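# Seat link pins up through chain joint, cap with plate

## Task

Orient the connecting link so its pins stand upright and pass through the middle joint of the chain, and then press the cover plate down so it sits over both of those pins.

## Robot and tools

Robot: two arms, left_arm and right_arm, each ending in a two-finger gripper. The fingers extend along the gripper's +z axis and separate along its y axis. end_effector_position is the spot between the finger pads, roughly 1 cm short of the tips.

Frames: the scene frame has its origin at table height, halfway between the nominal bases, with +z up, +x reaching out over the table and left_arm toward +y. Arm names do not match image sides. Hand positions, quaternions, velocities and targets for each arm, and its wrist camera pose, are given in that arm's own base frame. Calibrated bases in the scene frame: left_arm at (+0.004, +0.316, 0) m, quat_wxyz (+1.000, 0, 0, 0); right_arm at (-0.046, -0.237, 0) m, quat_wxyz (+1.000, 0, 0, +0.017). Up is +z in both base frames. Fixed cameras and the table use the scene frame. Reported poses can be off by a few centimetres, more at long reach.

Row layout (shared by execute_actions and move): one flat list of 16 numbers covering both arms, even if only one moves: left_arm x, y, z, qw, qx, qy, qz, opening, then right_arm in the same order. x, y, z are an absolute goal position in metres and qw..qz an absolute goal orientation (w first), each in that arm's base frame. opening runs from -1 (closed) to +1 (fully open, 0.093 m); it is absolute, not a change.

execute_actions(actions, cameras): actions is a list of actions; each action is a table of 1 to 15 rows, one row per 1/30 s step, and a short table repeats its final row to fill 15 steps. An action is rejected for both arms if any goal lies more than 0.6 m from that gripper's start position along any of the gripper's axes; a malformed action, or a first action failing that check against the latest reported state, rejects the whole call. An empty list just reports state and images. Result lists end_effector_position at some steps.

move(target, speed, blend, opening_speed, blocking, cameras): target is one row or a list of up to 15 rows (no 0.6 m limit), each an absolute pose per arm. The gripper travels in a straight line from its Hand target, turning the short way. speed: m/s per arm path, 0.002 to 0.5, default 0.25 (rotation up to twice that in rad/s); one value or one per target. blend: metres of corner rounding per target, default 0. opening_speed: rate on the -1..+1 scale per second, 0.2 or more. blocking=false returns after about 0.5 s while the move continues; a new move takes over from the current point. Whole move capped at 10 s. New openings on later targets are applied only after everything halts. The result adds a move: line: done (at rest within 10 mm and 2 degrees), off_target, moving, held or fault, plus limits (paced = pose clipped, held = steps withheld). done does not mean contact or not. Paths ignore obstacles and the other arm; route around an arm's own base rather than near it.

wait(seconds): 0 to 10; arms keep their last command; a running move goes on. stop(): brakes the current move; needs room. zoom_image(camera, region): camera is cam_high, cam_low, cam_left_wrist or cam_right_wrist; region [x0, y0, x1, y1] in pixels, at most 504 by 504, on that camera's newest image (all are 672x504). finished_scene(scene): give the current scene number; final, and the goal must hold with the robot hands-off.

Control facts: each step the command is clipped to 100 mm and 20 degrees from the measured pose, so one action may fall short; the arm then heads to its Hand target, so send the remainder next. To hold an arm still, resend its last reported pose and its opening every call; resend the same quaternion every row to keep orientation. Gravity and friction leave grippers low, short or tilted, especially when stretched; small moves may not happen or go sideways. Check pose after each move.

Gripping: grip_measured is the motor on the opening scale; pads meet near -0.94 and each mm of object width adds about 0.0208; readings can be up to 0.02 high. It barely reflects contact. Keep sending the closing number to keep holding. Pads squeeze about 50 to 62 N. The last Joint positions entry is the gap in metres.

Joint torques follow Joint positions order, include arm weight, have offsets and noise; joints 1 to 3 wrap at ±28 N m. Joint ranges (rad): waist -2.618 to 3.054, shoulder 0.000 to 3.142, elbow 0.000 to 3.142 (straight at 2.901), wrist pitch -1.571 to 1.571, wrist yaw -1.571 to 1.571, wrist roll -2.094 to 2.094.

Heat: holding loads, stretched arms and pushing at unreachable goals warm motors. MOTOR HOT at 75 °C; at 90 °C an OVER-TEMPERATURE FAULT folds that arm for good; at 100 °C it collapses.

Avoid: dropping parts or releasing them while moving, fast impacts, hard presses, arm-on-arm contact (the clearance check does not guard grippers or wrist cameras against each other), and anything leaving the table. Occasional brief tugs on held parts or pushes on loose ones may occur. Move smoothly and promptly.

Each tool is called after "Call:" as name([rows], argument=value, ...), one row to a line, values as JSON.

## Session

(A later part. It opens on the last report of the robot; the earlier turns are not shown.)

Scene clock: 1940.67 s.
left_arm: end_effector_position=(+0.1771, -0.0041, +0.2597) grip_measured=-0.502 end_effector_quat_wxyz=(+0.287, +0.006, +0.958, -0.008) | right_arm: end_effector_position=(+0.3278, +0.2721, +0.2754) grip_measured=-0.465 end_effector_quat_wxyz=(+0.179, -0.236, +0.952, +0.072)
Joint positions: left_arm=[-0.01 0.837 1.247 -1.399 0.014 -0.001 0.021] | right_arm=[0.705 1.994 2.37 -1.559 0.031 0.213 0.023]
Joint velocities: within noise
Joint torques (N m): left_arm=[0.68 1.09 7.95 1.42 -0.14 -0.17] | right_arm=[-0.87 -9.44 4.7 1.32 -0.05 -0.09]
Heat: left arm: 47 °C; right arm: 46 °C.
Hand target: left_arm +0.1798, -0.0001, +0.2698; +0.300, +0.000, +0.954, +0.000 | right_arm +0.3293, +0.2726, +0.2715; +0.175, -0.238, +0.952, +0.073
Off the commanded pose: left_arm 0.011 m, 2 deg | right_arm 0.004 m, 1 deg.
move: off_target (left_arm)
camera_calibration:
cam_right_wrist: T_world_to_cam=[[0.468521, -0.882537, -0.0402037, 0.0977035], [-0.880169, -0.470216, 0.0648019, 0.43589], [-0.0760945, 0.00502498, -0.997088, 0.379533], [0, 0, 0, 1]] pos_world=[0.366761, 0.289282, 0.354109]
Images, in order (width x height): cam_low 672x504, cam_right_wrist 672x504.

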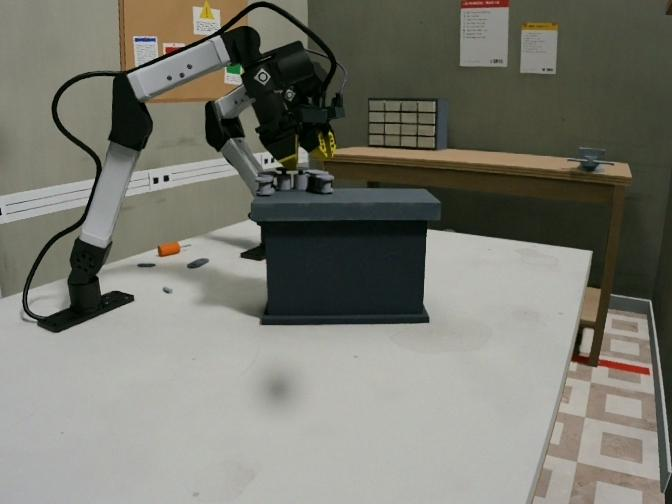

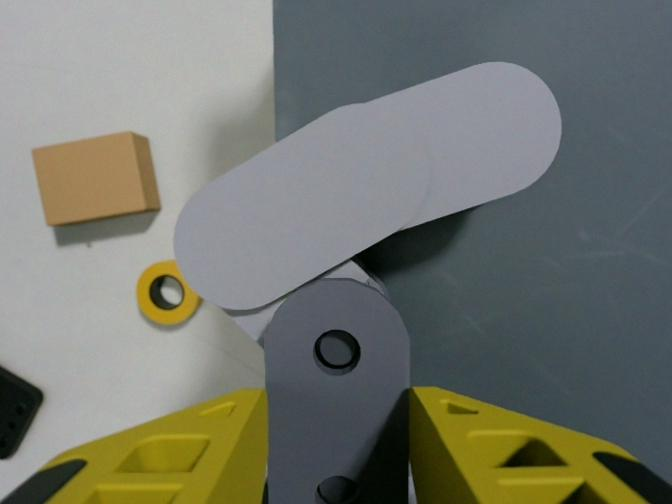

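Call:
move([
  [0.18,0.0,0.27,0.3,0,0.954,0,-0.5, 0.3293,0.2727,0.2685,0.1753,-0.2384,0.9529,0.0737,-0.6],
], speed=0.03, cameras=["cam_right_wrist","cam_low"])

Call:
zoom_image(camera="cam_right_wrist", region=[290, 310, 390, 390])

Call:
zoom_image(camera="cam_low", region=[265, 155, 335, 200])

Scene clock: 1946.90 s.
left_arm: end_effector_position=(+0.1771, -0.0041, +0.2597) grip_measured=-0.502 end_effector_quat_wxyz=(+0.287, +0.006, +0.958, -0.008) | right_arm: end_effector_position=(+0.3277, +0.2722, +0.2664) grip_measured=-0.465 end_effector_quat_wxyz=(+0.170, -0.237, +0.954, +0.067)
Joint positions: left_arm=[-0.01 0.837 1.247 -1.399 0.014 -0.001 0.021] | right_arm=[0.705 1.994 2.336 -1.546 0.03 0.213 0.023]
Joint velocities: within noise
Joint torques (N m): left_arm=[0.69 1.1 7.92 1.41 -0.14 -0.17] | right_arm=[-0.53 -10.37 5.07 1.37 -0.07 -0.01]
Heat: left arm: 47 °C; right arm: 47 °C.
Hand target: left_arm +0.1798, -0.0001, +0.2698; +0.300, +0.000, +0.954, +0.000 | right_arm +0.3293, +0.2726, +0.2686; +0.175, -0.238, +0.952, +0.074
Off the commanded pose: left_arm 0.011 m, 2 deg | right_arm 0.003 m, 1 deg.
move: off_target (left_arm)
camera_calibration:
cam_right_wrist: T_world_to_cam=[[0.468129, -0.882914, -0.0362958, 0.0966604], [-0.878778, -0.469462, 0.0857666, 0.430209], [-0.092764, -0.0082539, -0.995654, 0.379266], [0, 0, 0, 1]] pos_world=[0.367991, 0.29044, 0.344228]
Images, in order (width x height): cam_low 672x504, cam_right_wrist 672x504.

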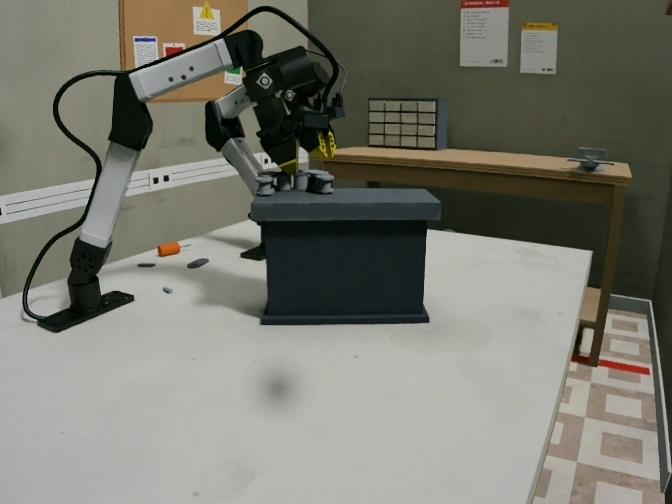

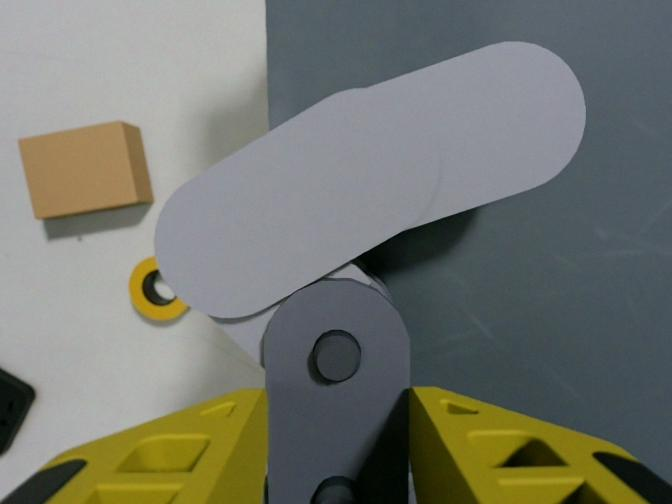

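Scaled by 5.040 from the camera's 672x504 image, which has a finer 960x720 frame.

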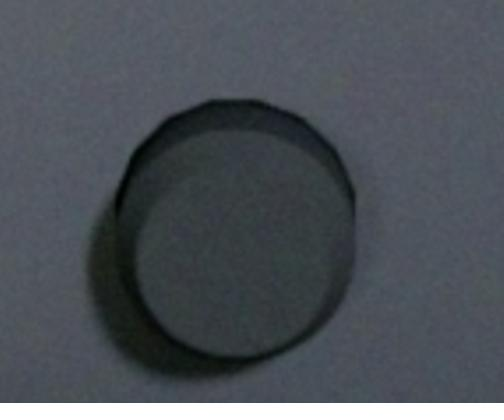

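Scaled by 7.200 from the camera's 672x504 image, which has a finer 960x720 frame.

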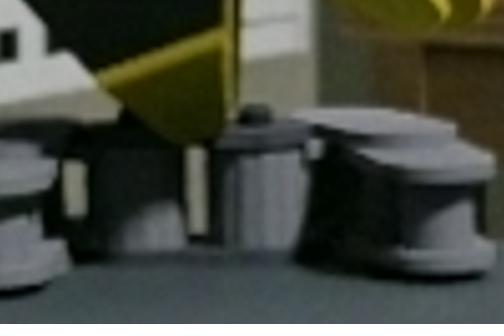

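Call:
move([
  [0.18,0.0,0.27,0.3,0,0.954,0,-0.5, 0.3285,0.2722,0.2635,0.170,-0.2384,0.9535,0.0700,-0.6],
  [0.18,0.0,0.27,0.3,0,0.954,0,-0.5, 0.3285,0.2722,0.2635,0.170,-0.2384,0.9535,0.0700,0.0],
], speed=0.03, opening_speed=0.6, cameras=["cam_right_wrist","cam_low"])

Call:
zoom_image(camera="cam_low", region=[265, 155, 335, 200])

Scene clock: 1954.70 s.
left_arm: end_effector_position=(+0.1771, -0.0041, +0.2597) grip_measured=-0.502 end_effector_quat_wxyz=(+0.287, +0.006, +0.958, -0.008) | right_arm: end_effector_position=(+0.3275, +0.2720, +0.2626) grip_measured=-0.001 end_effector_quat_wxyz=(+0.167, -0.237, +0.955, +0.066)
Joint positions: left_arm=[-0.01 0.837 1.247 -1.399 0.014 -0.001 0.021] | right_arm=[0.705 1.989 2.312 -1.535 0.03 0.213 0.045]
Joint velocities: within noise
Joint torques (N m): left_arm=[0.69 1.09 7.92 1.41 -0.14 -0.17] | right_arm=[-0.47 -10.41 5.09 1.21 -0.03 -0.06]
Heat: left arm: 47 °C; right arm: 48 °C.
Hand target: left_arm +0.1798, -0.0001, +0.2698; +0.300, +0.000, +0.954, +0.000 | right_arm +0.3285, +0.2721, +0.2635; +0.170, -0.238, +0.954, +0.070
Off the commanded pose: left_arm 0.011 m, 2 deg | right_arm 0.001 m, 1 deg.
move: off_target (left_arm)
camera_calibration:
cam_right_wrist: T_world_to_cam=[[0.467953, -0.883064, -0.0348968, 0.0961879], [-0.878338, -0.469088, 0.0920781, 0.428333], [-0.0976805, -0.012437, -0.99514, 0.378089], [0, 0, 0, 1]] pos_world=[0.368141, 0.290568, 0.340169]
Images, in order (width x height): cam_low 672x504, cam_right_wrist 672x504.

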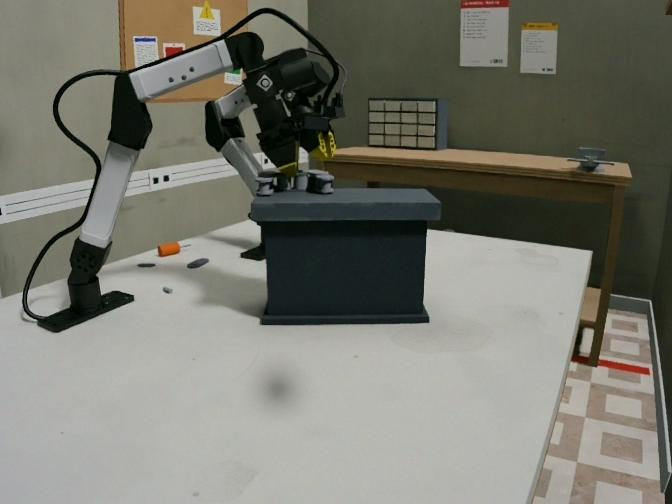

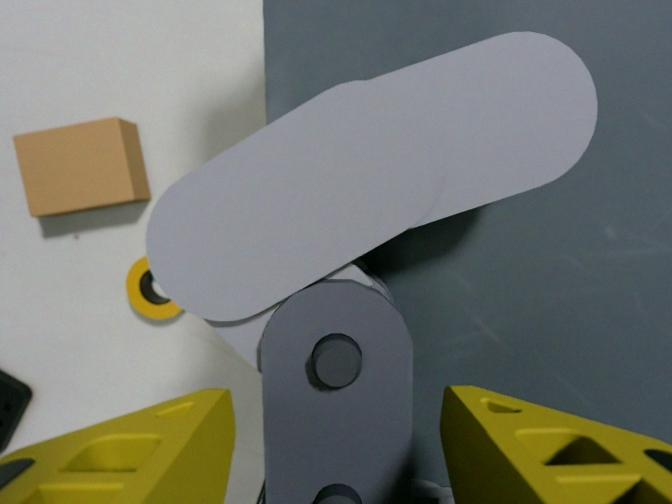

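Scaled by 7.200 from the camera's 672x504 image, which has a finer 960x720 frame.

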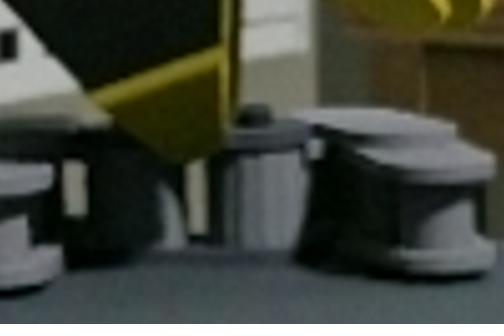

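Call:
move([
  [0.18,0.0,0.27,0.3,0,0.954,0,-0.5, 0.3285,0.2722,0.275,0.180,-0.2384,0.9515,0.0740,0.2],
  [0.18,0.0,0.27,0.3,0,0.954,0,-0.5, 0.2900,0.2480,0.32,0.20,-0.2384,0.9470,0.0770,0.2],
], speed=0.08, cameras=["cam_right_wrist","cam_low","cam_high"])

Call:
zoom_image(camera="cam_low", region=[255, 155, 345, 200])

Call:
zoom_image(camera="cam_right_wrist", region=[200, 50, 600, 400])

Scene clock: 1963.23 s.
left_arm: end_effector_position=(+0.1771, -0.0041, +0.2597) grip_measured=-0.502 end_effector_quat_wxyz=(+0.287, +0.006, +0.958, -0.008) | right_arm: end_effector_position=(+0.2968, +0.2524, +0.3194) grip_measured=+0.199 end_effector_quat_wxyz=(+0.225, -0.238, +0.940, +0.093)
Joint positions: left_arm=[-0.01 0.837 1.247 -1.399 0.014 -0.001 0.021] | right_arm=[0.721 1.813 2.278 -1.545 0.038 0.215 0.055]
Joint velocities: within noise
Joint torques (N m): left_arm=[0.69 1.09 7.94 1.41 -0.14 -0.17] | right_arm=[0.2 -9.26 4.94 1.15 0.13 0.01]
Heat: left arm: 47 °C; right arm: 49 °C.
Hand target: left_arm +0.1798, -0.0001, +0.2698; +0.300, +0.000, +0.954, +0.000 | right_arm +0.2901, +0.2479, +0.3196; +0.220, -0.238, +0.942, +0.087
Off the commanded pose: left_arm 0.011 m, 2 deg | right_arm 0.008 m, 3 deg.
joint sent to its limit (right arm) — joint 4 (wrist pitch), lower limit. The joint targets are off in orientation, not in position.
move: off_target (left_arm, right_arm)
camera_calibration:
cam_right_wrist: T_world_to_cam=[[0.481717, -0.874469, -0.0570287, 0.0959626], [-0.876315, -0.480346, -0.0366159, 0.430273], [0.00462593, 0.0676136, -0.997701, 0.381578], [0, 0, 0, 1]] pos_world=[0.329063, 0.264796, 0.401928]
Images, in order (width x height): cam_high 672x504, cam_low 672x504, cam_right_wrist 672x504.

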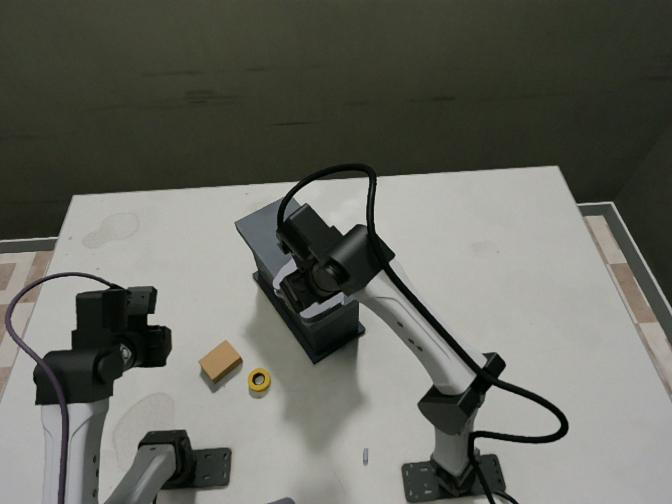

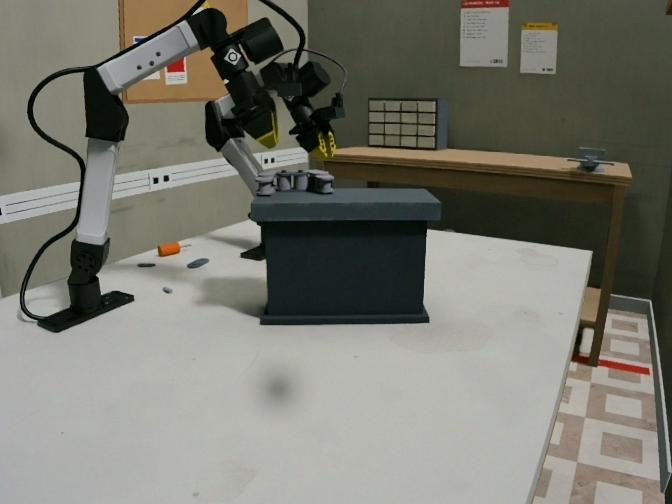

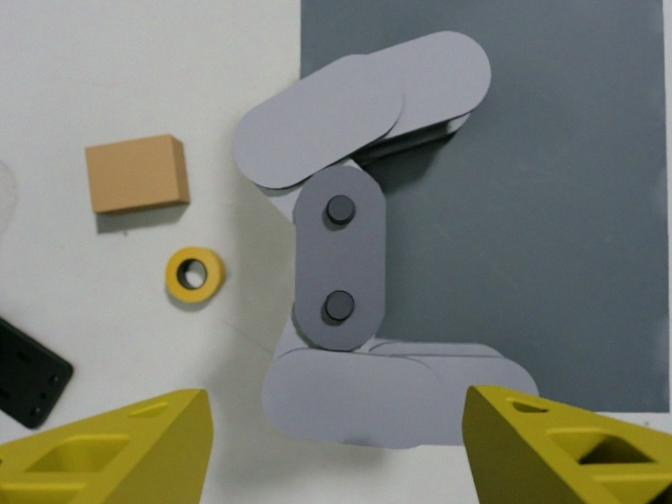

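Scaled by 5.600 from the camera's 672x504 image, which has a finer 960x720 frame.

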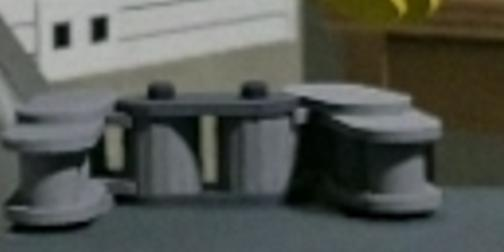

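Scaled by 1.260 from the camera's 672x504 image, which has a finer 960x720 frame.

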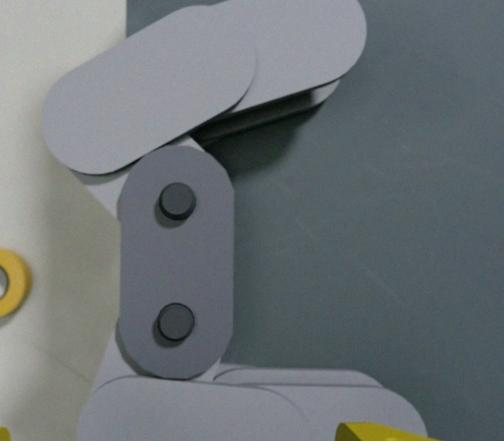

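Call:
finished_scene(scene=1)

The scene is finished: the task was done.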